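# Drape top scarf over central hanger bar, hold hanger

## Task

Take the folded scarf lying on top and hang it across the lower bar of whichever hanger sits closer to the midpoint between the two arms. Roughly equal halves should droop on either side of that bar, and the scarf must touch neither the table nor the second scarf. At the end, one hand should grip that hanger and nothing else, with the hanger not lying flat, and the scarf should rest on the hanger alone. The second hanger stays on its rail and the second scarf stays on the table. The rack is loose, so it must finish standing upright close to its starting spot.

## Robot and tools

Robot: two arms. left_arm carries a left hand and sits on the +y side; right_arm carries a right hand. Base positions in the scene frame are left_arm (-0.033, +0.288, 0) m and right_arm (+0.010, -0.306, 0) m, both turned almost zero about z. The rack stands free, and random small pushes may nudge loose objects.

Frames: the scene frame has its origin at table-top height, centred between the nominal bases, with +z up, +x out over the table and +y toward left_arm. Fixed cameras and the table are given in it. Each arm's reported hand position, quaternion (wxyz), Hand target and wrist-camera pose are in that arm's own base frame. Offsets that you command run along the current Hand target's own axes.

Hand point: a spot 0.05 m in front of the palm and 0.15 m out from the wrist mount along the fingers. Its +z runs along the straight fingers and +y out of the palm. For the right hand +x points across the palm away from the thumb; for the left hand +x points toward the thumb. Straight fingers end 0.06 to 0.07 m past the point along +z, their centre lines 0.06 m behind it along -y. A wrist bracket on the little-finger side reaches 0.10 m across the palm and can collide.

A row is 28 numbers, each in [-1, 1], always for both arms: left dx, dy, dz, rx, ry, rz, then left little, ring, middle, index, thumb_bend, thumb_turn, force_limit, speed; then the same fourteen for the right arm. dx to rz are an offset (not a pose) from that arm's Hand target as it stood when the action or move began; 1.0 equals 0.6 m or 180 degrees, and rx, ry, rz form one rotation vector. Sending the same offset twice moves twice. Six zeros re-request the current Hand target.

Hand numbers: fingers and thumb_bend +1 straight, -1 curled; thumb_turn +1 beside the palm, -1 opposite the fingers. force_limit maps -1 to about 0 N and +1 to 10 N (15 N for the two thumb motors). speed rises from near zero at -1 to full at +0.48 and above. For a soft grip close at speed -0.94 or below. Nothing means no change: to keep a hand as it is, resend the eight numbers of its last executed row (if none yet, its hand_measured six plus hand_force_limit and hand_speed). With the thumb turned in front, objects about 0.035 to 0.065 m thick can be held, handles down to about 0.025 m. To squeeze harder, raise force_limit and send a target more closed than hand_measured; to loosen, send one more open.

Tools:
execute_actions(actions, cameras): actions is a list of actions; each action is up to 15 rows at 1/30 s per row, the last row held to fill 15. Every row in an action counts from the action's starting Hand target. Images return only for an empty list or when cameras names some.
move(target, speed, blend, blocking, cameras): target is one 28-number row or a list of up to 15 rows, all offsets from the same starting Hand targets. Paths are straight, end together, last 0.5 to 10 s and do not avoid obstacles. speed is m/s (0.002 to 4.3, default 0.25; turning limited to twice that in rad/s), one value or one per target. blend in metres rounds corners; 0 stops at each. blocking=false returns after about 0.5 s while motion continues.
wait(seconds 0 to 10, cameras); stop(cameras) brakes a running move; zoom_image(camera, region [x0,y0,x1,y1], at most 504 each way) enlarges part of the newest image; show_instructions shows reference pages; finished_scene(scene=1) ends the scene for good.
Cameras: cam_high, cam_low, cam_left_wrist, cam_right_wrist, each 504x504; calibration is given but fixed ones may have shifted a little.

Results: end_effector_position (m) and quat, Hand target (your last commanded pose after clipping), joint positions, velocities (possibly stated as within noise), torques (numbers 3 and 4 wrap at ±28 N m), hand_measured, hand_stopped_by (moving, target, force, stalled, fault), hand_load_n (fingertip load, positive when pushed open; near 0 after a lost grip), hand_force_limit, hand_speed. A move adds a move: line such as done, off_target, moving, held or fault, plus limits=paced (pose clipped) or limits=held (steps withheld). Done means within 10 mm and 2 degrees; neither done nor off_target reveals contact. MOTOR HOT appears at 85 °C; at 100 °C the arm drops for 30 to 60 s.

Behaviour: the hand often rests 1 to 3 cm (up to 5 cm) short, usually low; resend the gap as an offset. Commanded orientation is clipped to 40 degrees from the measured one per step, and turns can shift the hand point. Joint ranges (rad): waist ±2.880, shoulder 0 to 3.142, elbow 0 to 3.019, wrist pitch -1.693 to 1.571, wrist yaw ±1.571, wrist roll ±2.094.

Avoid: swinging a path close to an arm's own base; arms or hands touching each other; fast hits or hard presses on the rack or table; overloading fingers; dropping or releasing moving objects; anything leaving the table; long stretched or loaded holds that overheat motors; any arm stop.

Each tool is called after "Emit:" as name(argument=value, ...), one argument or row to a line, values as JSON.

Reference images:

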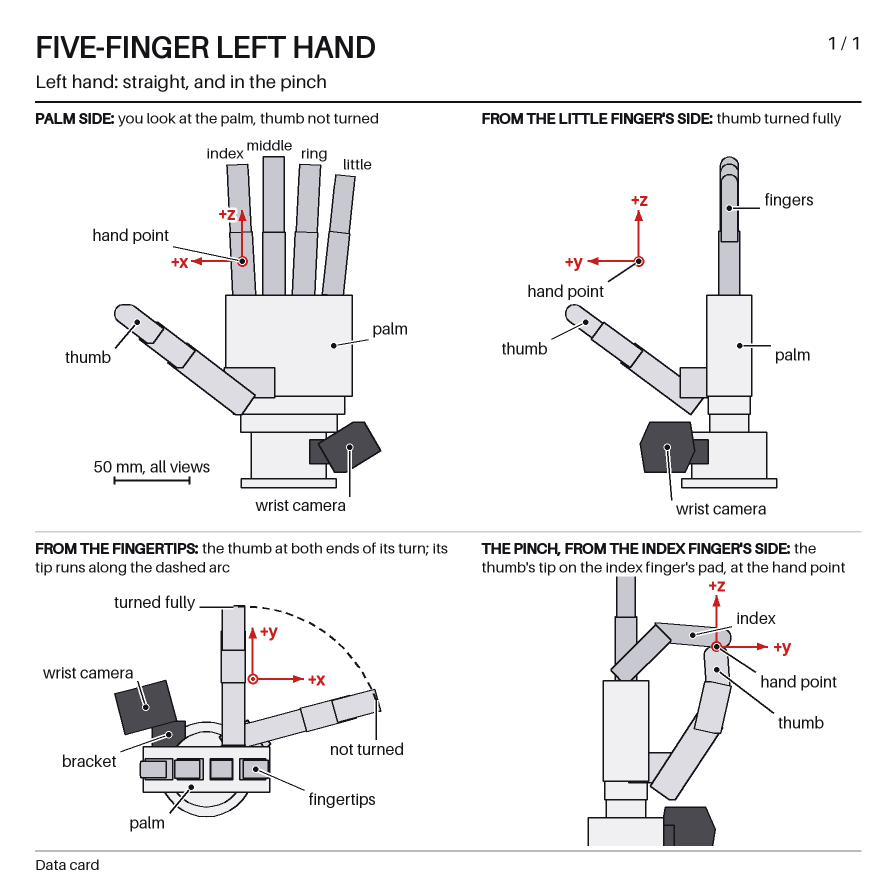

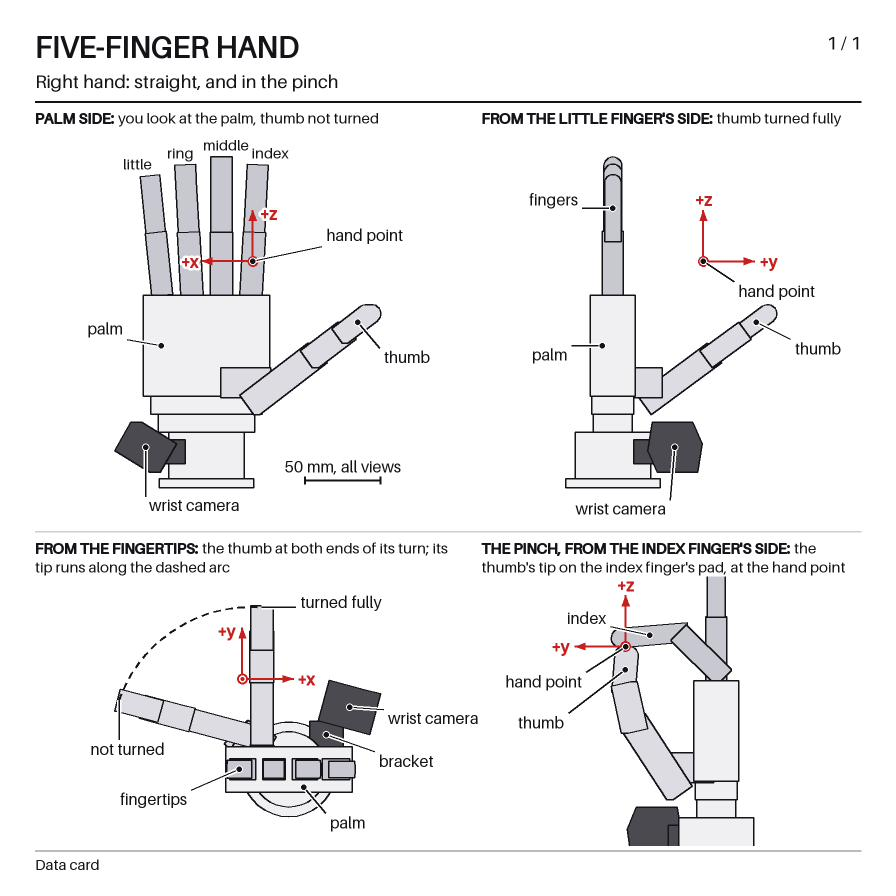

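## Session

Emit:
execute_actions(
  actions=[],
)

Scene clock: 0.00 s.
left_arm: end_effector_position=(+0.0342, -0.2859, +0.1256) hand_measured=(+1.000, +1.000, +1.000, +1.000, +1.000, +1.000) hand_load_n=(+0.0, +0.0, +0.0, +0.0, +0.0, +0.0) hand_stopped_by=(target, target, target, target, target, target) hand_force_limit=0.00 hand_speed=-0.80 end_effector_quat_wxyz=(-0.015, +0.296, +0.775, -0.558) | right_arm: end_effector_position=(+0.3187, -0.4396, +0.2105) hand_measured=(+1.000, +1.000, +1.000, +1.000, +1.000, +1.000) hand_load_n=(+0.0, +0.0, +0.0, +0.0, +0.0, +0.0) hand_stopped_by=(target, target, target, target, target, target) hand_force_limit=0.00 hand_speed=-0.80 end_effector_quat_wxyz=(+0.311, +0.674, -0.334, +0.581)
Joint positions: left_arm=[-0.961 0.608 0.351 -0.389 0.895 0.869] | right_arm=[-0.768 1.307 0.631 0.542 0.181 -1.578]
Joint velocities: within noise
Joint torques (N m): no reading
Heat: left arm: hottest waist 29 °C; right arm: hottest shoulder 28 °C.
Hand target: left_arm +0.0396, -0.2945, +0.1452; +0.002, +0.307, +0.762, -0.571 | right_arm +0.3233, -0.4455, +0.2304; +0.319, +0.661, -0.329, +0.594

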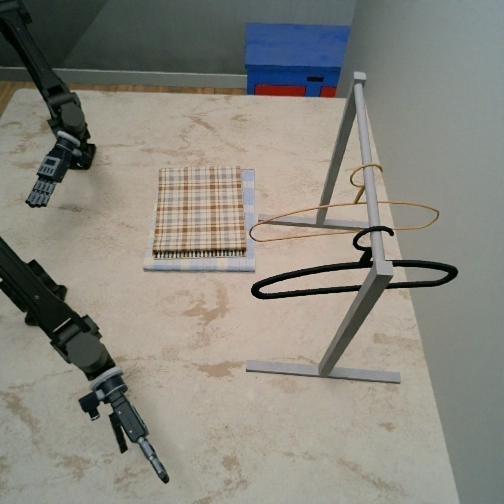

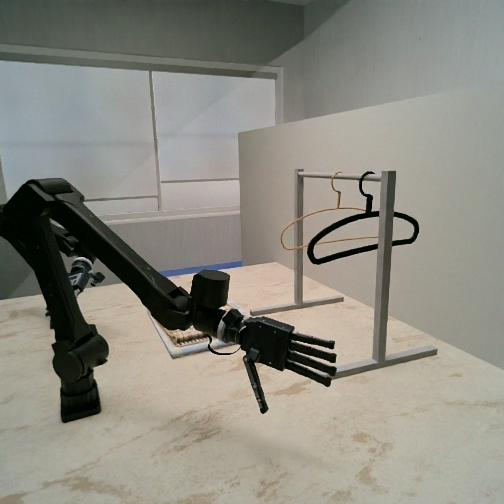

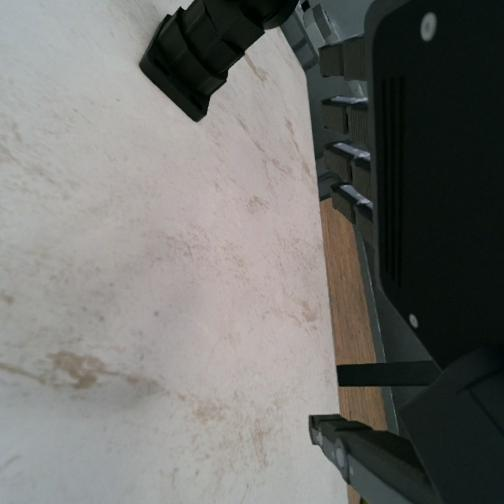

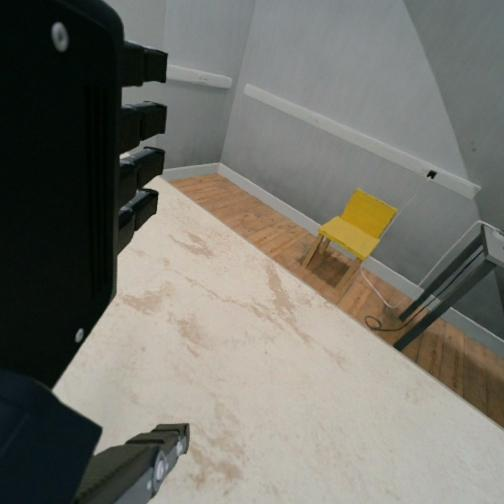

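Emit:
zoom_image(
  camera="cam_high",
  region=[230, 60, 470, 300],
)

Emit:
zoom_image(
  camera="cam_low",
  region=[240, 150, 460, 390],
)

Emit:
zoom_image(
  camera="cam_high",
  region=[130, 150, 280, 290],
)

Scaled by 2.100 from the camera's 504x504 image, which has a finer 720x720 frame.

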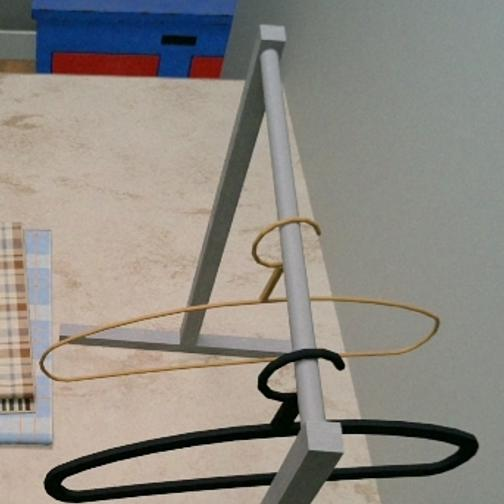

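Scaled by 2.100 from the camera's 504x504 image, which has a finer 720x720 frame.

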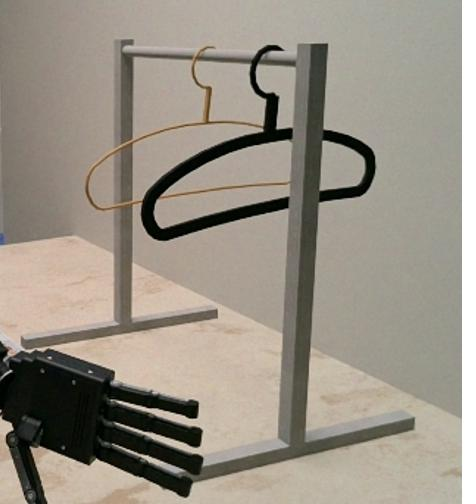

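Scaled by 3.360 from the camera's 504x504 image, which has a finer 720x720 frame.

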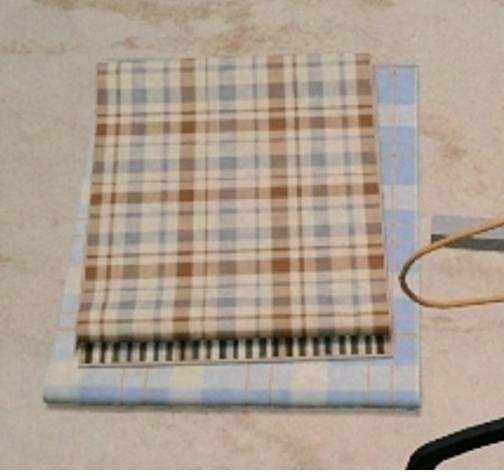

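Emit:
move(
  target=[0,0,0,0,0,0,1,1,1,1,1,1,0,-0.8,0.174,-0.596,-0.5,0.260,-0.2115,0.453,1,1,1,1,1,1,0,-0.8],
  cameras=["all"],
)

Scene clock: 449.13 s.
left_arm: end_effector_position=(+0.0342, -0.2859, +0.1256) hand_measured=(+1.000, +1.000, +1.000, +1.000, +1.000, +1.000) hand_load_n=(+0.0, +0.0, +0.0, +0.0, +0.0, -0.5) hand_stopped_by=(target, target, target, target, target, target) hand_force_limit=0.00 hand_speed=-0.80 end_effector_quat_wxyz=(-0.015, +0.296, +0.775, -0.558) | right_arm: end_effector_position=(+0.4469, -0.0042, +0.3380) hand_measured=(+1.000, +1.000, +1.000, +1.000, +1.000, +1.000) hand_load_n=(+0.0, -0.5, +0.0, +0.0, +0.0, -0.5) hand_stopped_by=(target, target, target, target, target, target) hand_force_limit=0.00 hand_speed=-0.80 end_effector_quat_wxyz=(+0.484, -0.511, +0.508, -0.497)
Joint positions: left_arm=[-0.961 0.608 0.351 -0.389 0.895 0.869] | right_arm=[-0.124 0.787 0.688 0.062 -0.114 -0.021]
Joint torques (N m): left_arm=[-1.2 -0.32 11.14 1.48 0.6 0.01] | right_arm=[0.26 -1.32 9.58 2.39 0.12 0.11]
Heat: left arm: hottest elbow 41 °C; right arm: hottest elbow 32 °C.
Hand target: left_arm +0.0396, -0.2945, +0.1452; +0.002, +0.307, +0.762, -0.571 | right_arm +0.4501, -0.0003, +0.3507; +0.499, -0.500, +0.500, -0.500
Off the commanded pose: left_arm 0.022 m, 3 deg | right_arm 0.014 m, 2 deg.
move: off_target (left_arm, right_arm)
camera_calibration:
cam_right_wrist: T_world_to_cam=[[-0.0754855, -0.262958, -0.96185, 0.353883], [-0.47655, 0.856826, -0.196847, 0.291032], [0.875901, 0.44351, -0.189991, -0.212765], [0, 0, 0, 1]] pos_world=[0.351766, -0.0619441, 0.357248]

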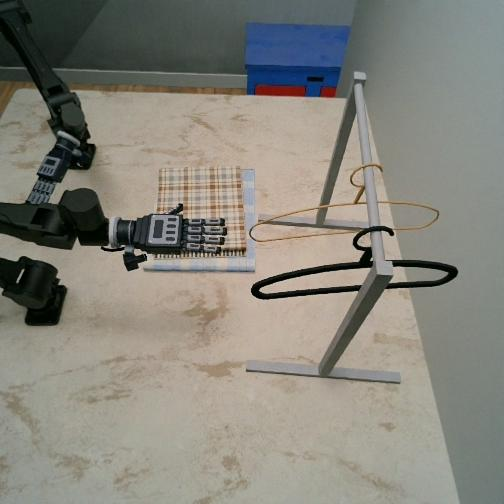

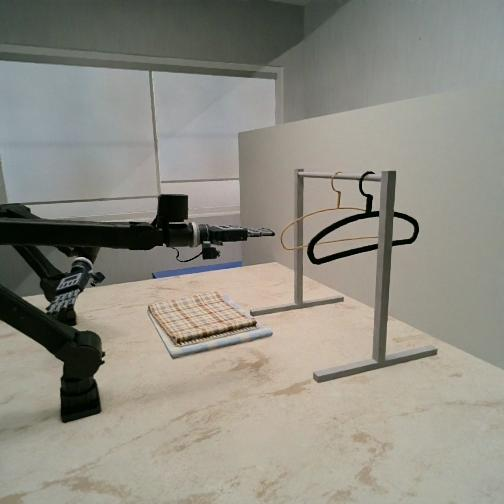

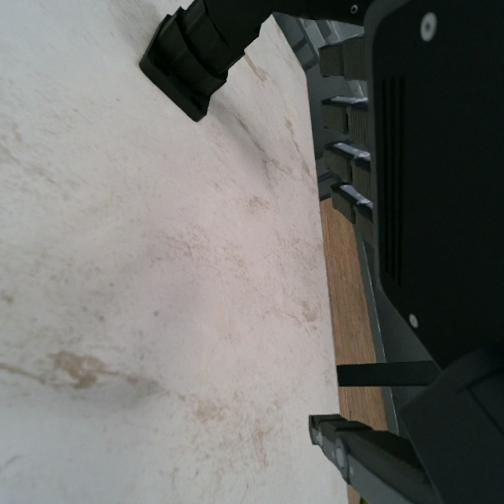

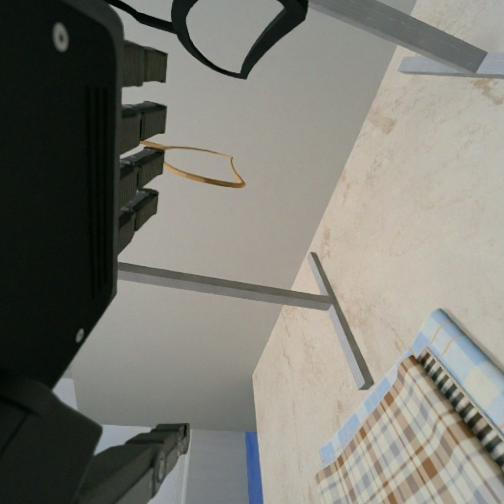

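Emit:
zoom_image(
  camera="cam_right_wrist",
  region=[300, 290, 504, 494],
)

Emit:
zoom_image(
  camera="cam_low",
  region=[130, 270, 290, 370],
)

Emit:
zoom_image(
  camera="cam_right_wrist",
  region=[120, 0, 320, 200],
)

Scaled by 2.471 from the camera's 504x504 image, which has a finer 720x720 frame.

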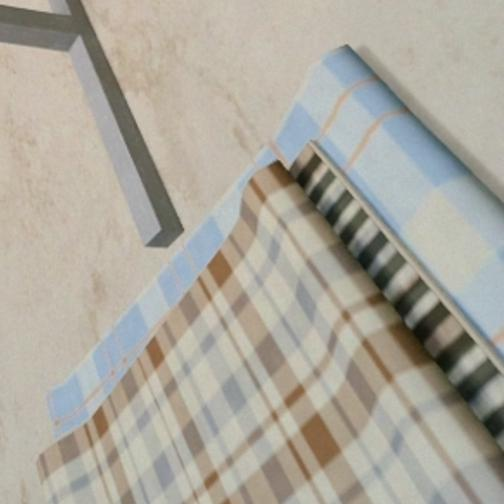

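Scaled by 3.150 from the camera's 504x504 image, which has a finer 720x720 frame.

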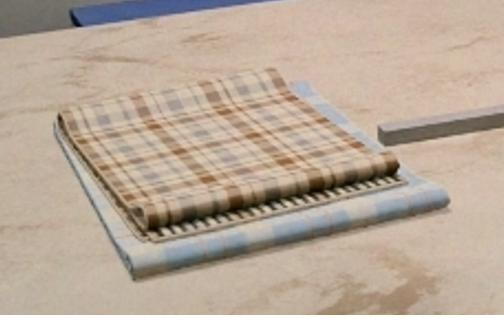

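Scaled by 2.520 from the camera's 504x504 image, which has a finer 720x720 frame.

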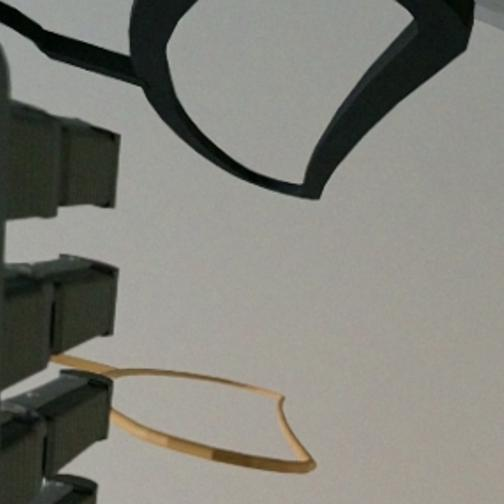

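Emit:
zoom_image(
  camera="cam_low",
  region=[310, 160, 390, 240],
)

Emit:
zoom_image(
  camera="cam_high",
  region=[330, 140, 420, 230],
)

Scaled by 6.300 from the camera's 504x504 image, which has a finer 720x720 frame.

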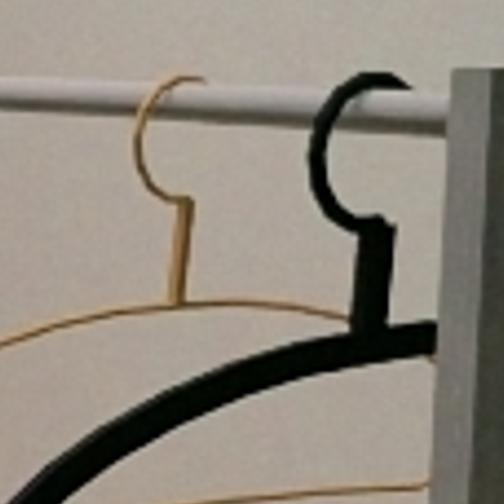

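Scaled by 5.600 from the camera's 504x504 image, which has a finer 720x720 frame.

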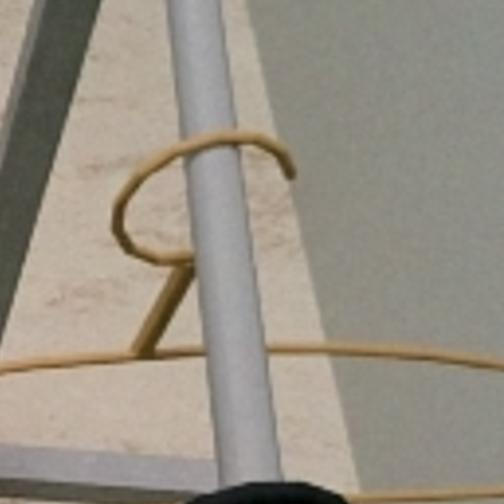

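Emit:
move(
  target=[0,0,0,0,0,0,1,1,1,1,1,1,0,-0.8,0.0717,-0.182,0.015,-0.0475,-0.0475,0.498,1,1,1,1,1,1,0,-0.8],
  cameras=["cam_low","cam_right_wrist","cam_high"],
)

Scene clock: 1155.17 s.
left_arm: end_effector_position=(+0.0342, -0.2859, +0.1256) hand_measured=(+1.000, +1.000, +1.000, +1.000, +1.000, +1.000) hand_load_n=(+0.0, +0.0, +0.0, +0.0, +0.0, +0.0) hand_stopped_by=(target, target, target, target, target, target) hand_force_limit=0.00 hand_speed=-0.80 end_effector_quat_wxyz=(-0.015, +0.296, +0.775, -0.558) | right_arm: end_effector_position=(+0.4568, -0.0349, +0.4271) hand_measured=(+1.000, +1.000, +1.000, +1.000, +1.000, +1.000) hand_load_n=(+0.0, +0.0, +0.0, +0.0, +0.0, +0.0) hand_stopped_by=(target, target, target, target, target, target) hand_force_limit=0.00 hand_speed=-0.80 end_effector_quat_wxyz=(+0.682, -0.066, +0.725, +0.076)
Joint positions: left_arm=[-0.961 0.608 0.351 -0.389 0.895 0.869] | right_arm=[-0.444 0.95 0.777 0.099 -0.645 1.547]
Joint torques (N m): left_arm=[-1.38 -0.21 11.26 1.43 0.6 0] | right_arm=[-1.26 -2.9 12.72 2.21 -0.02 0.18]
Heat: left arm: hottest elbow 44 °C; right arm: hottest elbow 34 °C.
Hand target: left_arm +0.0396, -0.2945, +0.1452; +0.002, +0.307, +0.762, -0.571 | right_arm +0.4591, -0.0432, +0.4599; +0.704, -0.067, +0.704, +0.066
Off the commanded pose: left_arm 0.022 m, 3 deg | right_arm 0.034 m, 4 deg.
move: off_target (left_arm, right_arm)
camera_calibration:
cam_right_wrist: T_world_to_cam=[[-0.244159, 0.943284, -0.224947, 0.236612], [-0.453497, 0.0939721, 0.88629, -0.160236], [0.857162, 0.318409, 0.404833, -0.440802], [0, 0, 0, 1]] pos_world=[0.362943, -0.067779, 0.373692]
Images, in order (width x height): cam_high 504x504, cam_low 504x504, cam_right_wrist 504x504.

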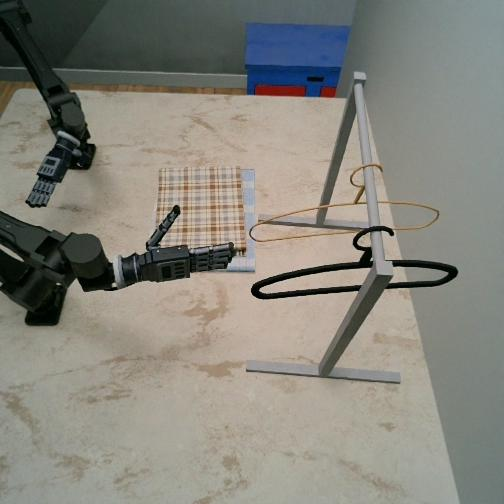

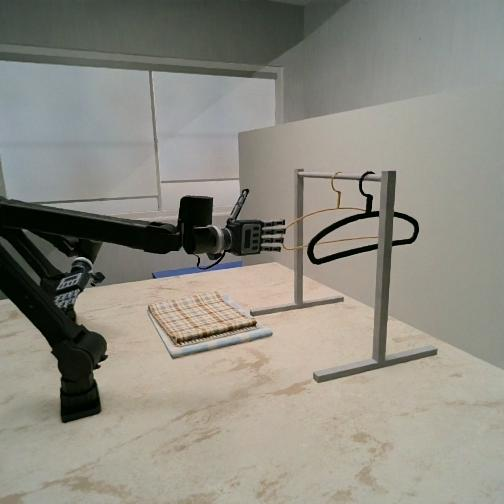

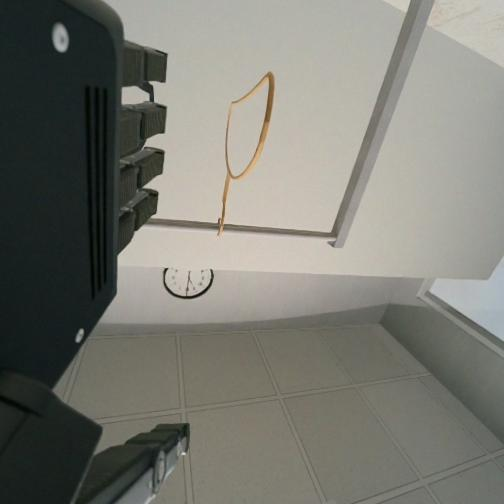

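Emit:
zoom_image(
  camera="cam_right_wrist",
  region=[180, 60, 300, 260],
)

Scaled by 2.520 from the camera's 504x504 image, which has a finer 720x720 frame.

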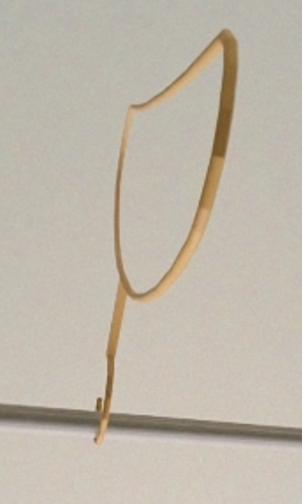

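Emit:
move(
  target=[0,0,0,0,0,0,1,1,1,1,1,1,0,-0.8,-0.05,-0.06,0.27,0,-0.017,0,1,1,1,1,1,1,0,-0.8],
  speed=0.15,
  cameras=["cam_low","cam_right_wrist","cam_high"],
)

Scene clock: 1189.93 s.
left_arm: end_effector_position=(+0.0342, -0.2859, +0.1256) hand_measured=(+1.000, +1.000, +1.000, +1.000, +1.000, +1.000) hand_load_n=(+0.0, -0.5, +0.0, +0.0, +0.0, -0.5) hand_stopped_by=(target, target, target, target, target, target) hand_force_limit=0.00 hand_speed=-0.80 end_effector_quat_wxyz=(-0.015, +0.296, +0.775, -0.558) | right_arm: end_effector_position=(+0.6200, -0.0502, +0.4565) hand_measured=(+1.000, +1.000, +1.000, +1.000, +1.000, +1.000) hand_load_n=(+0.0, +0.0, +0.0, +0.0, +0.0, +0.0) hand_stopped_by=(target, target, target, target, target, target) hand_force_limit=0.00 hand_speed=-0.80 end_effector_quat_wxyz=(+0.701, -0.060, +0.708, +0.067)
Joint positions: left_arm=[-0.961 0.608 0.351 -0.389 0.895 0.869] | right_arm=[-0.316 1.379 1.148 0.222 -0.496 1.578]
Joint torques (N m): left_arm=[-1.08 -0.62 11.28 1.36 0.6 0.02] | right_arm=[0.62 -8.82 13.08 2.11 0.08 0.14]
Heat: left arm: hottest elbow 44 °C; right arm: hottest elbow 36 °C.
Hand target: left_arm +0.0396, -0.2945, +0.1452; +0.002, +0.307, +0.762, -0.571 | right_arm +0.6249, -0.0482, +0.4899; +0.722, -0.066, +0.685, +0.068
Off the commanded pose: left_arm 0.022 m, 3 deg | right_arm 0.034 m, 4 deg.
move: off_target (left_arm, right_arm)
camera_calibration:
cam_right_wrist: T_world_to_cam=[[-0.212457, 0.948186, -0.23623, 0.283303], [-0.4965, 0.103471, 0.861848, -0.072639], [0.841635, 0.300394, 0.448791, -0.599056], [0, 0, 0, 1]] pos_world=[0.528311, -0.0811556, 0.39838]
Images, in order (width x height): cam_high 504x504, cam_low 504x504, cam_right_wrist 504x504.

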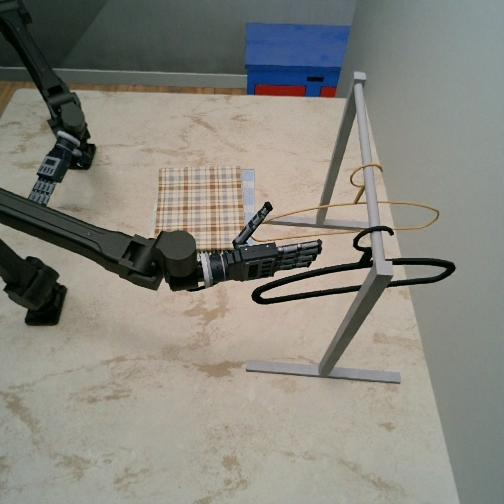

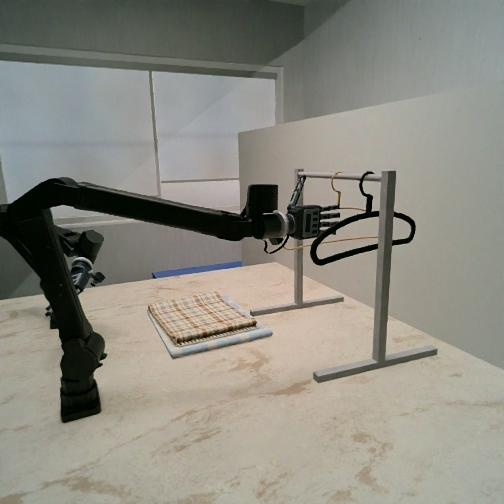

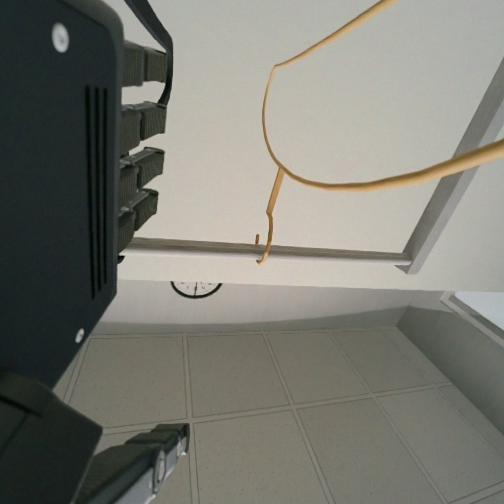

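Emit:
move(
  target=[0,0,0,0,0,0,1,1,1,1,1,1,0,-0.8,0.01,0.0035,0.2125,0,0,0,1,1,1,1,1,1,0,-0.8],
  speed=0.12,
  cameras=["cam_low","cam_right_wrist","cam_high"],
)

Scene clock: 1216.93 s.
left_arm: end_effector_position=(+0.0342, -0.2859, +0.1256) hand_measured=(+1.000, +1.000, +1.000, +1.000, +1.000, +1.000) hand_load_n=(+0.0, -0.5, +0.0, +0.0, +0.0, +0.0) hand_stopped_by=(target, target, target, target, target, target) hand_force_limit=0.00 hand_speed=-0.80 end_effector_quat_wxyz=(-0.015, +0.296, +0.775, -0.558) | right_arm: end_effector_position=(+0.7441, -0.0237, +0.4669) hand_measured=(+1.000, +1.000, +1.000, +1.000, +1.000, +1.000) hand_load_n=(+0.0, +0.0, +0.0, +0.0, +0.0, +0.0) hand_stopped_by=(target, target, target, target, target, target) hand_force_limit=0.00 hand_speed=-0.80 end_effector_quat_wxyz=(+0.711, -0.064, +0.697, +0.064)
Joint positions: left_arm=[-0.961 0.608 0.351 -0.389 0.895 0.869] | right_arm=[-0.205 1.671 1.487 0.206 -0.387 1.578]
Joint torques (N m): left_arm=[-0.85 0.15 11.32 1.4 0.62 0.01] | right_arm=[0.67 -13.33 13.33 1.01 0.11 0.08]
Heat: left arm: hottest elbow 44 °C; right arm: hottest elbow 37 °C.
Hand target: left_arm +0.0396, -0.2945, +0.1452; +0.002, +0.307, +0.762, -0.571 | right_arm +0.7499, -0.0221, +0.4906; +0.722, -0.066, +0.685, +0.068
Off the commanded pose: left_arm 0.022 m, 3 deg | right_arm 0.024 m, 2 deg.
move: off_target (left_arm, right_arm)
camera_calibration:
cam_right_wrist: T_world_to_cam=[[-0.20628, 0.946018, -0.249996, 0.28876], [-0.523385, 0.109195, 0.845071, 0.0053497], [0.826751, 0.305165, 0.472606, -0.716058], [0, 0, 0, 1]] pos_world=[0.654367, -0.05524, 0.406082]
Images, in order (width x height): cam_high 504x504, cam_low 504x504, cam_right_wrist 504x504.

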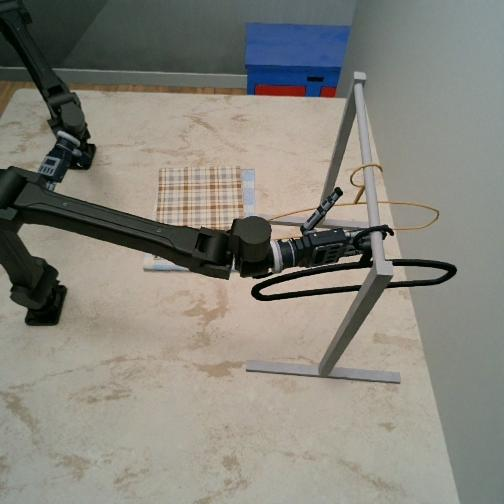

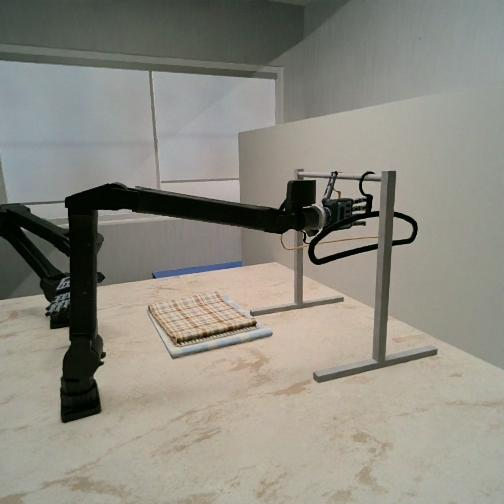

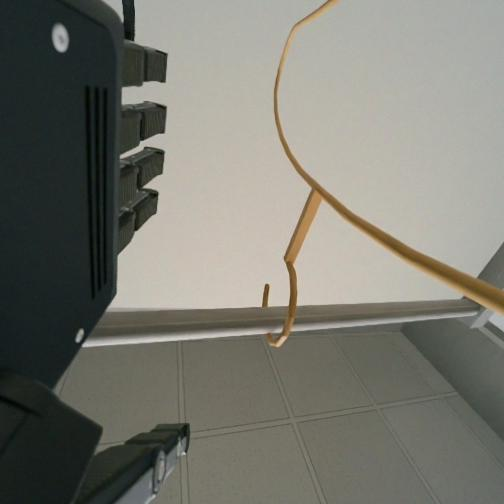

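Emit:
move(
  target=[0,0,0,0,0,0,1,1,1,1,1,1,0,-0.8,0,0,0,0,0,0,1,1,1,1,1,-1,0,0],
  speed=0.1,
  cameras=["cam_right_wrist"],
)

Scene clock: 1247.23 s.
left_arm: end_effector_position=(+0.0342, -0.2859, +0.1256) hand_measured=(+1.000, +1.000, +1.000, +1.000, +1.000, +1.000) hand_load_n=(+0.0, +0.0, +0.0, +0.0, +0.0, +0.0) hand_stopped_by=(target, target, target, target, target, target) hand_force_limit=0.00 hand_speed=-0.80 end_effector_quat_wxyz=(-0.015, +0.296, +0.775, -0.558) | right_arm: end_effector_position=(+0.7441, -0.0237, +0.4669) hand_measured=(+1.000, +1.000, +1.000, +1.000, +1.000, -1.000) hand_load_n=(+0.0, +0.0, +0.0, +0.0, -0.5, -0.5) hand_stopped_by=(target, target, target, target, target, target) hand_force_limit=0.00 hand_speed=0.00 end_effector_quat_wxyz=(+0.711, -0.064, +0.697, +0.064)
Joint positions: left_arm=[-0.961 0.608 0.351 -0.389 0.895 0.869] | right_arm=[-0.205 1.671 1.487 0.206 -0.387 1.578]
Joint torques (N m): left_arm=[-0.97 0.03 11.26 1.35 0.6 0.02] | right_arm=[0.5 -13.22 13.22 0.87 0.12 0.07]
Heat: left arm: hottest elbow 44 °C; right arm: hottest elbow 42 °C.
Hand target: left_arm +0.0396, -0.2945, +0.1452; +0.002, +0.307, +0.762, -0.571 | right_arm +0.7499, -0.0221, +0.4906; +0.722, -0.066, +0.685, +0.068
Off the commanded pose: left_arm 0.022 m, 3 deg | right_arm 0.024 m, 2 deg.
move: off_target (left_arm, right_arm)
camera_calibration:
cam_right_wrist: T_world_to_cam=[[-0.20628, 0.946018, -0.249996, 0.28876], [-0.523385, 0.109195, 0.845071, 0.0053497], [0.826751, 0.305165, 0.472606, -0.716058], [0, 0, 0, 1]] pos_world=[0.654367, -0.05524, 0.406082]
Images, in order (width x height): cam_right_wrist 504x504.

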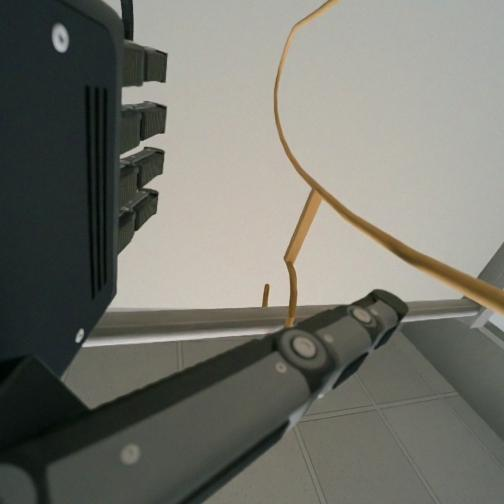

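Emit:
move(
  target=[0,0,0,0,0,0,1,1,1,1,1,1,0,-0.8,0.0167,0.0518,0.0653,0,0,0,1,1,1,1,1,-1,0,0],
  speed=0.08,
  cameras=["cam_right_wrist"],
)

Scene clock: 1266.63 s.
left_arm: end_effector_position=(+0.0342, -0.2859, +0.1256) hand_measured=(+1.000, +1.000, +1.000, +1.000, +1.000, +1.000) hand_load_n=(+0.0, +0.0, +0.0, +0.0, +0.0, +0.0) hand_stopped_by=(target, target, target, target, target, target) hand_force_limit=0.00 hand_speed=-0.80 end_effector_quat_wxyz=(-0.015, +0.296, +0.775, -0.558) | right_arm: end_effector_position=(+0.7770, +0.0161, +0.4605) hand_measured=(+1.000, +1.000, +1.000, +1.000, +1.000, -1.000) hand_load_n=(+0.0, +0.0, +0.0, +0.0, +0.0, +0.0) hand_stopped_by=(target, target, target, target, target, target) hand_force_limit=0.00 hand_speed=0.00 end_effector_quat_wxyz=(+0.712, -0.065, +0.697, +0.066)
Joint positions: left_arm=[-0.961 0.608 0.351 -0.389 0.895 0.869] | right_arm=[-0.13 1.741 1.562 0.202 -0.315 1.578]
Joint torques (N m): left_arm=[-0.85 -0.38 11.22 1.4 0.59 0] | right_arm=[0.09 -14.15 13.34 0.91 0.12 0.02]
Heat: left arm: hottest elbow 44 °C; right arm: hottest elbow 43 °C.
Hand target: left_arm +0.0396, -0.2945, +0.1452; +0.002, +0.307, +0.762, -0.571 | right_arm +0.7830, +0.0158, +0.4826; +0.722, -0.066, +0.685, +0.068
Off the commanded pose: left_arm 0.022 m, 3 deg | right_arm 0.023 m, 2 deg.
move: off_target (left_arm, right_arm)
camera_calibration:
cam_right_wrist: T_world_to_cam=[[-0.209153, 0.945778, -0.248513, 0.25785], [-0.523906, 0.106207, 0.845129, 0.024073], [0.825698, 0.306959, 0.473285, -0.751874], [0, 0, 0, 1]] pos_world=[0.687363, -0.0156312, 0.399585]
Images, in order (width x height): cam_right_wrist 504x504.

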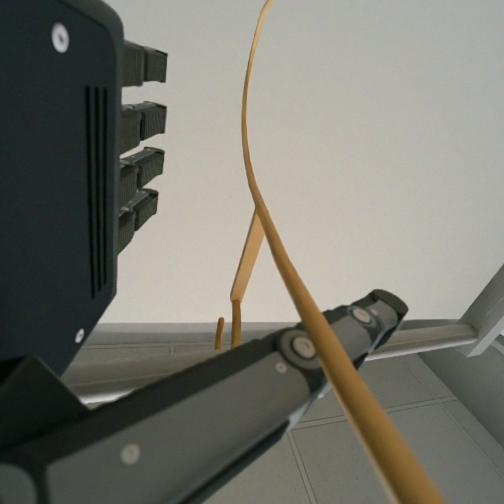

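Emit:
move(
  target=[
    [0,0,0,0,0,0,1,1,1,1,1,1,0,-0.8,0,0,0,0,0,0,1,1,1,0.3,0.02,-1,-0.2,-0.3],
    [0,0,0,0,0,0,1,1,1,1,1,1,0,-0.8,0,0,0,0,0,0,1,1,1,-0.5,0.02,-1,0,-0.6],
  ],
  speed=0.08,
  cameras=["cam_right_wrist","cam_high","cam_low"],
)

Scene clock: 1290.93 s.
left_arm: end_effector_position=(+0.0342, -0.2859, +0.1256) hand_measured=(+1.000, +1.000, +1.000, +1.000, +1.000, +1.000) hand_load_n=(+0.0, +0.0, +0.0, +0.0, +0.0, -0.5) hand_stopped_by=(target, target, target, target, target, target) hand_force_limit=0.00 hand_speed=-0.80 end_effector_quat_wxyz=(-0.015, +0.296, +0.775, -0.558) | right_arm: end_effector_position=(+0.7777, +0.0158, +0.4603) hand_measured=(+1.000, +1.000, +1.000, -0.102, +0.020, -1.000) hand_load_n=(+0.0, +0.0, +0.5, +0.5, +0.0, +0.0) hand_stopped_by=(target, target, target, force, target, target) hand_force_limit=0.00 hand_speed=-0.60 end_effector_quat_wxyz=(+0.712, -0.064, +0.697, +0.065)
Joint positions: left_arm=[-0.961 0.608 0.351 -0.389 0.895 0.869] | right_arm=[-0.13 1.743 1.563 0.202 -0.313 1.578]
Joint torques (N m): left_arm=[-1.03 -0.32 11.3 1.48 0.59 -0.03] | right_arm=[-0.03 -14.15 13.08 0.88 0.06 0.04]
Heat: left arm: hottest elbow 44 °C; right arm: hottest elbow 41 °C.
Hand target: left_arm +0.0396, -0.2945, +0.1452; +0.002, +0.307, +0.762, -0.571 | right_arm +0.7830, +0.0158, +0.4826; +0.722, -0.066, +0.685, +0.068
Off the commanded pose: left_arm 0.022 m, 3 deg | right_arm 0.023 m, 2 deg.
move: off_target (left_arm, right_arm); target 2's new numbers were sent with right_arm's hand 0.023 m and 2 deg from that target
camera_calibration:
cam_right_wrist: T_world_to_cam=[[-0.207694, 0.946105, -0.248491, 0.257134], [-0.523765, 0.106987, 0.845118, 0.0245511], [0.826156, 0.305677, 0.473316, -0.752643], [0, 0, 0, 1]] pos_world=[0.688065, -0.0158367, 0.399385]
Images, in order (width x height): cam_high 504x504, cam_low 504x504, cam_right_wrist 504x504.

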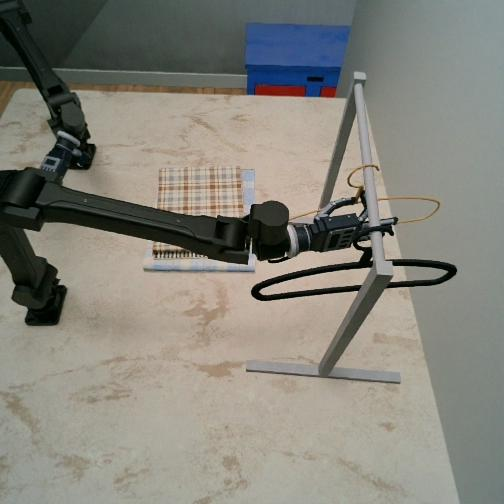

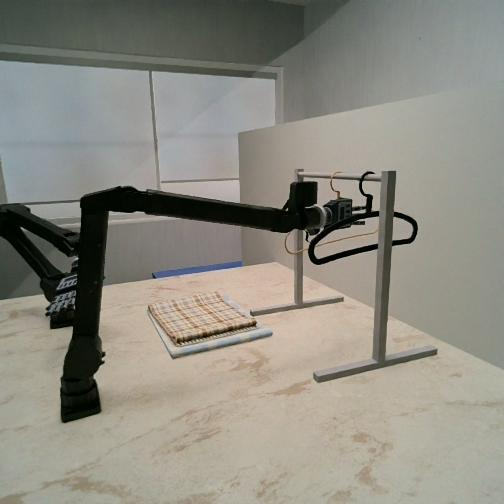

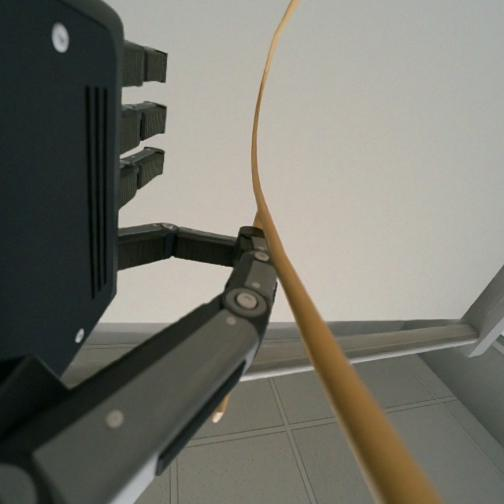

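Emit:
execute_actions(
  actions=[
    [[0,0,0,0,0,0,1,1,1,1,1,1,0,-0.8,0,0,0,0,0,0,1,1,1,-0.56,0.02,-1,0.3,-0.6]],
  ],
  cameras=["all"],
)

Scene clock: 1331.57 s.
left_arm: end_effector_position=(+0.0342, -0.2859, +0.1256) hand_measured=(+1.000, +1.000, +1.000, +1.000, +1.000, +1.000) hand_load_n=(+0.0, +0.0, +0.0, +0.0, +0.0, +0.0) hand_stopped_by=(target, target, target, target, target, target) hand_force_limit=0.00 hand_speed=-0.80 end_effector_quat_wxyz=(-0.015, +0.296, +0.775, -0.558) | right_arm: end_effector_position=(+0.7779, +0.0154, +0.4629) hand_measured=(+1.000, +1.000, +1.000, -0.132, +0.020, -1.000) hand_load_n=(+0.0, +0.0, +0.0, +4.0, +0.5, -1.5) hand_stopped_by=(target, target, target, force, target, target) hand_force_limit=0.30 hand_speed=-0.60 end_effector_quat_wxyz=(+0.712, -0.060, +0.696, +0.070)
Joint positions: left_arm=[-0.961 0.608 0.351 -0.389 0.895 0.869] | right_arm=[-0.13 1.743 1.567 0.202 -0.313 1.59]
Joint torques (N m): left_arm=[-1.03 -0.62 11.15 1.28 0.59 -0.01] | right_arm=[0.32 -14.15 12.86 0.91 0.02 0.03]
Heat: left arm: hottest elbow 44 °C; right arm: hottest elbow 40 °C.
Hand target: left_arm +0.0396, -0.2945, +0.1452; +0.002, +0.307, +0.762, -0.571 | right_arm +0.7830, +0.0158, +0.4826; +0.722, -0.066, +0.685, +0.068
Off the commanded pose: left_arm 0.022 m, 3 deg | right_arm 0.020 m, 2 deg.
camera_calibration:
cam_right_wrist: T_world_to_cam=[[-0.207726, 0.948903, -0.237558, 0.253132], [-0.52446, 0.0969598, 0.845897, 0.0227591], [0.825707, 0.300304, 0.47752, -0.755407], [0, 0, 0, 1]] pos_world=[0.688263, -0.0155522, 0.401604]

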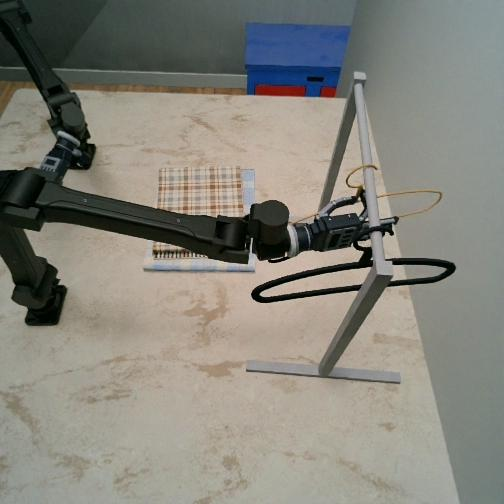

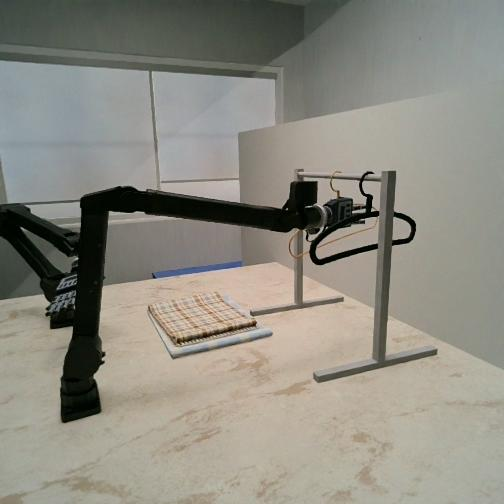

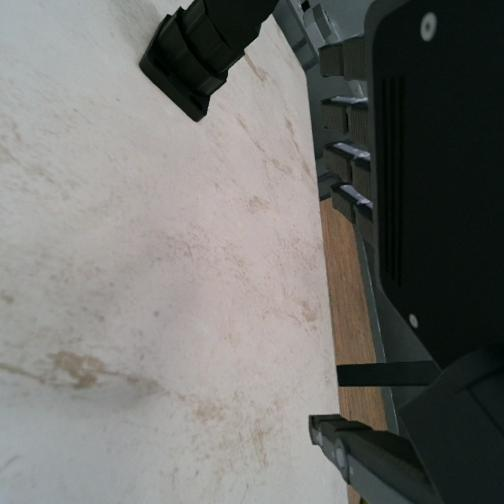

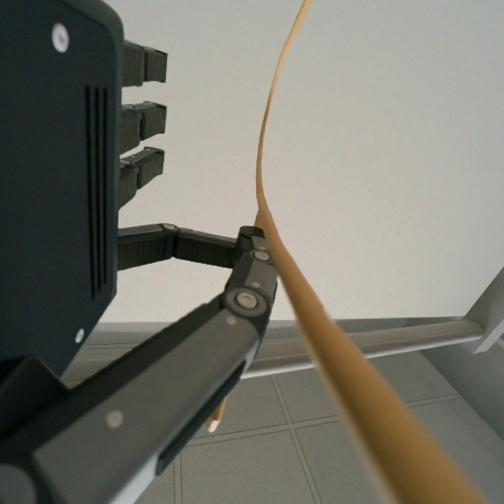

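Emit:
zoom_image(
  camera="cam_low",
  region=[280, 160, 400, 280],
)

Emit:
zoom_image(
  camera="cam_high",
  region=[290, 150, 410, 270],
)

Emit:
zoom_image(
  camera="cam_right_wrist",
  region=[150, 180, 350, 480],
)

Scaled by 4.200 from the camera's 504x504 image, which has a finer 720x720 frame.

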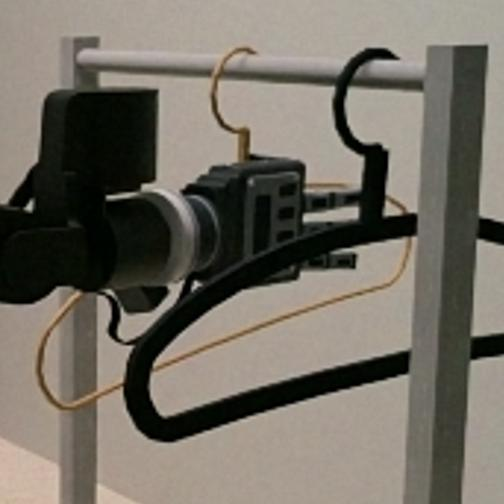

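Scaled by 4.200 from the camera's 504x504 image, which has a finer 720x720 frame.

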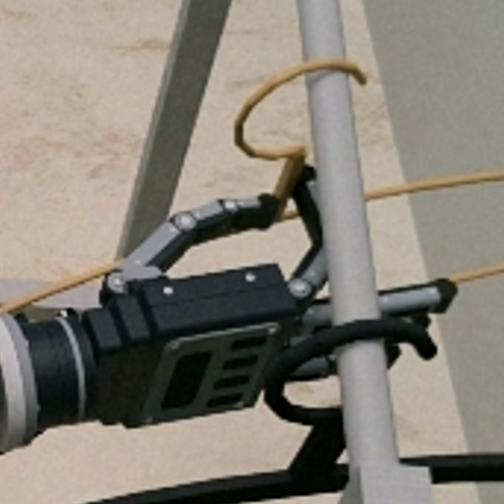

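Scaled by 1.680 from the camera's 504x504 image, which has a finer 720x720 frame.

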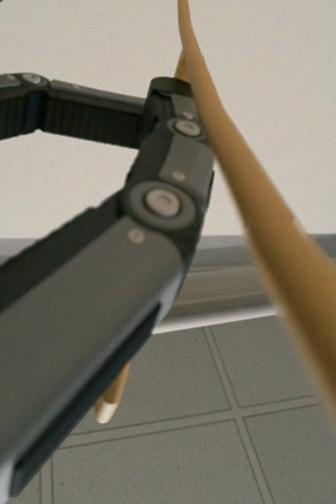

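Emit:
move(
  target=[0,0,0,0,0,0,1,1,1,1,1,1,0,-0.8,-0.065,0,0.004,0,0,0,1,1,1,-0.56,0.02,-1,0.3,-0.6],
  speed=0.06,
  cameras=["cam_high","cam_low","cam_right_wrist"],
)

Emit:
zoom_image(
  camera="cam_low",
  region=[280, 140, 400, 260],
)

Emit:
zoom_image(
  camera="cam_high",
  region=[290, 150, 410, 270],
)

Scene clock: 1366.67 s.
left_arm: end_effector_position=(+0.0342, -0.2859, +0.1256) hand_measured=(+1.000, +1.000, +1.000, +1.000, +1.000, +1.000) hand_load_n=(+0.0, +0.0, +0.0, +0.0, +0.0, +0.0) hand_stopped_by=(target, target, target, target, target, target) hand_force_limit=0.00 hand_speed=-0.80 end_effector_quat_wxyz=(-0.015, +0.296, +0.775, -0.558) | right_arm: end_effector_position=(+0.7826, +0.0152, +0.4876) hand_measured=(+1.000, +1.000, +1.000, -0.134, +0.020, -1.000) hand_load_n=(+0.0, +0.0, +0.0, +0.5, +0.5, -0.5) hand_stopped_by=(target, target, target, force, target, target) hand_force_limit=0.30 hand_speed=-0.60 end_effector_quat_wxyz=(+0.706, -0.063, +0.702, +0.067)
Joint positions: left_arm=[-0.961 0.608 0.351 -0.389 0.895 0.869] | right_arm=[-0.13 1.743 1.646 0.102 -0.313 1.578]
Joint torques (N m): left_arm=[-0.91 -0.03 11.17 1.44 0.62 0] | right_arm=[0.15 -15.21 13.81 1.01 0.06 0.05]
Heat: left arm: hottest elbow 45 °C; right arm: hottest elbow 42 °C.
Hand target: left_arm +0.0396, -0.2945, +0.1452; +0.002, +0.307, +0.762, -0.571 | right_arm +0.7834, +0.0159, +0.5217; +0.722, -0.066, +0.685, +0.068
Off the commanded pose: left_arm 0.022 m, 3 deg | right_arm 0.034 m, 3 deg.
move: off_target (left_arm, right_arm)
camera_calibration:
cam_right_wrist: T_world_to_cam=[[-0.211832, 0.946638, -0.242904, 0.266026], [-0.509542, 0.105112, 0.854001, -0.0113585], [0.833963, 0.304675, 0.460086, -0.769006], [0, 0, 0, 1]] pos_world=[0.691888, -0.0163396, 0.428128]
Images, in order (width x height): cam_high 504x504, cam_low 504x504, cam_right_wrist 504x504.

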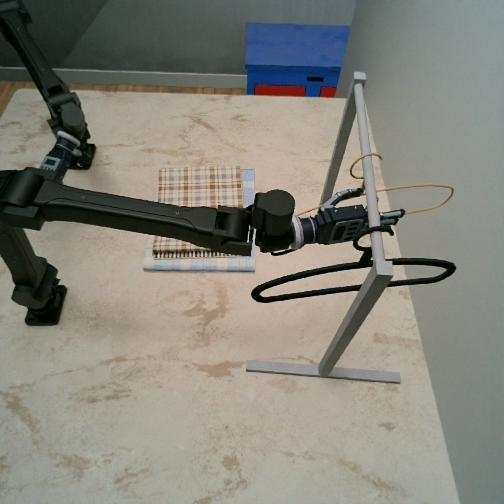

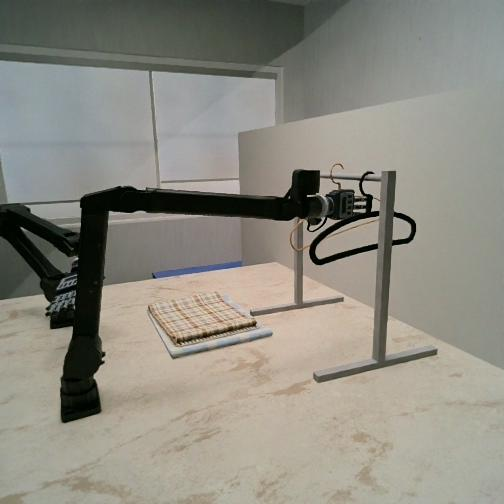

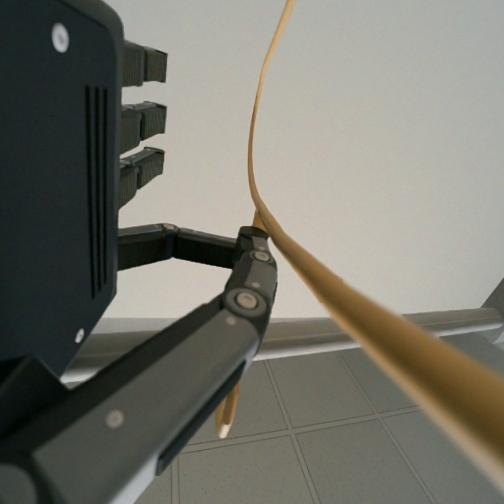

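Scaled by 4.200 from the camera's 504x504 image, which has a finer 720x720 frame.

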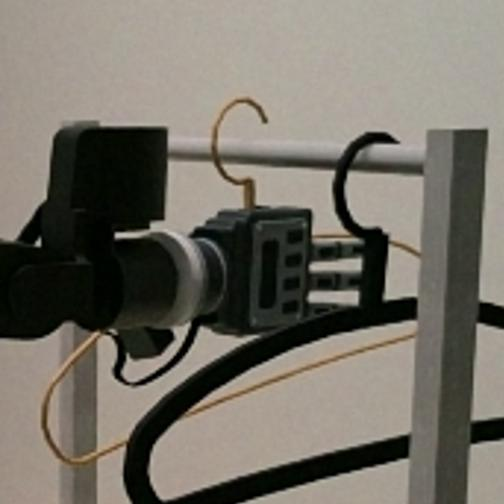

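Scaled by 4.200 from the camera's 504x504 image, which has a finer 720x720 frame.

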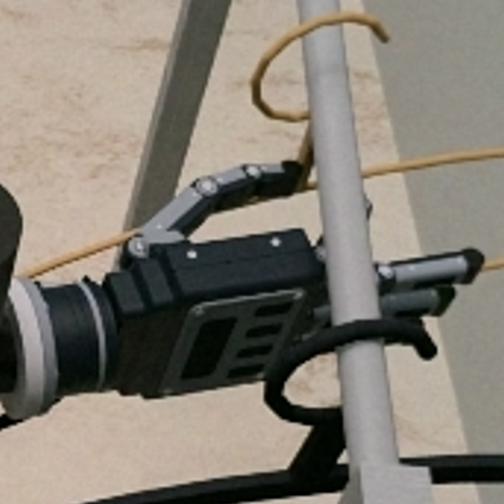

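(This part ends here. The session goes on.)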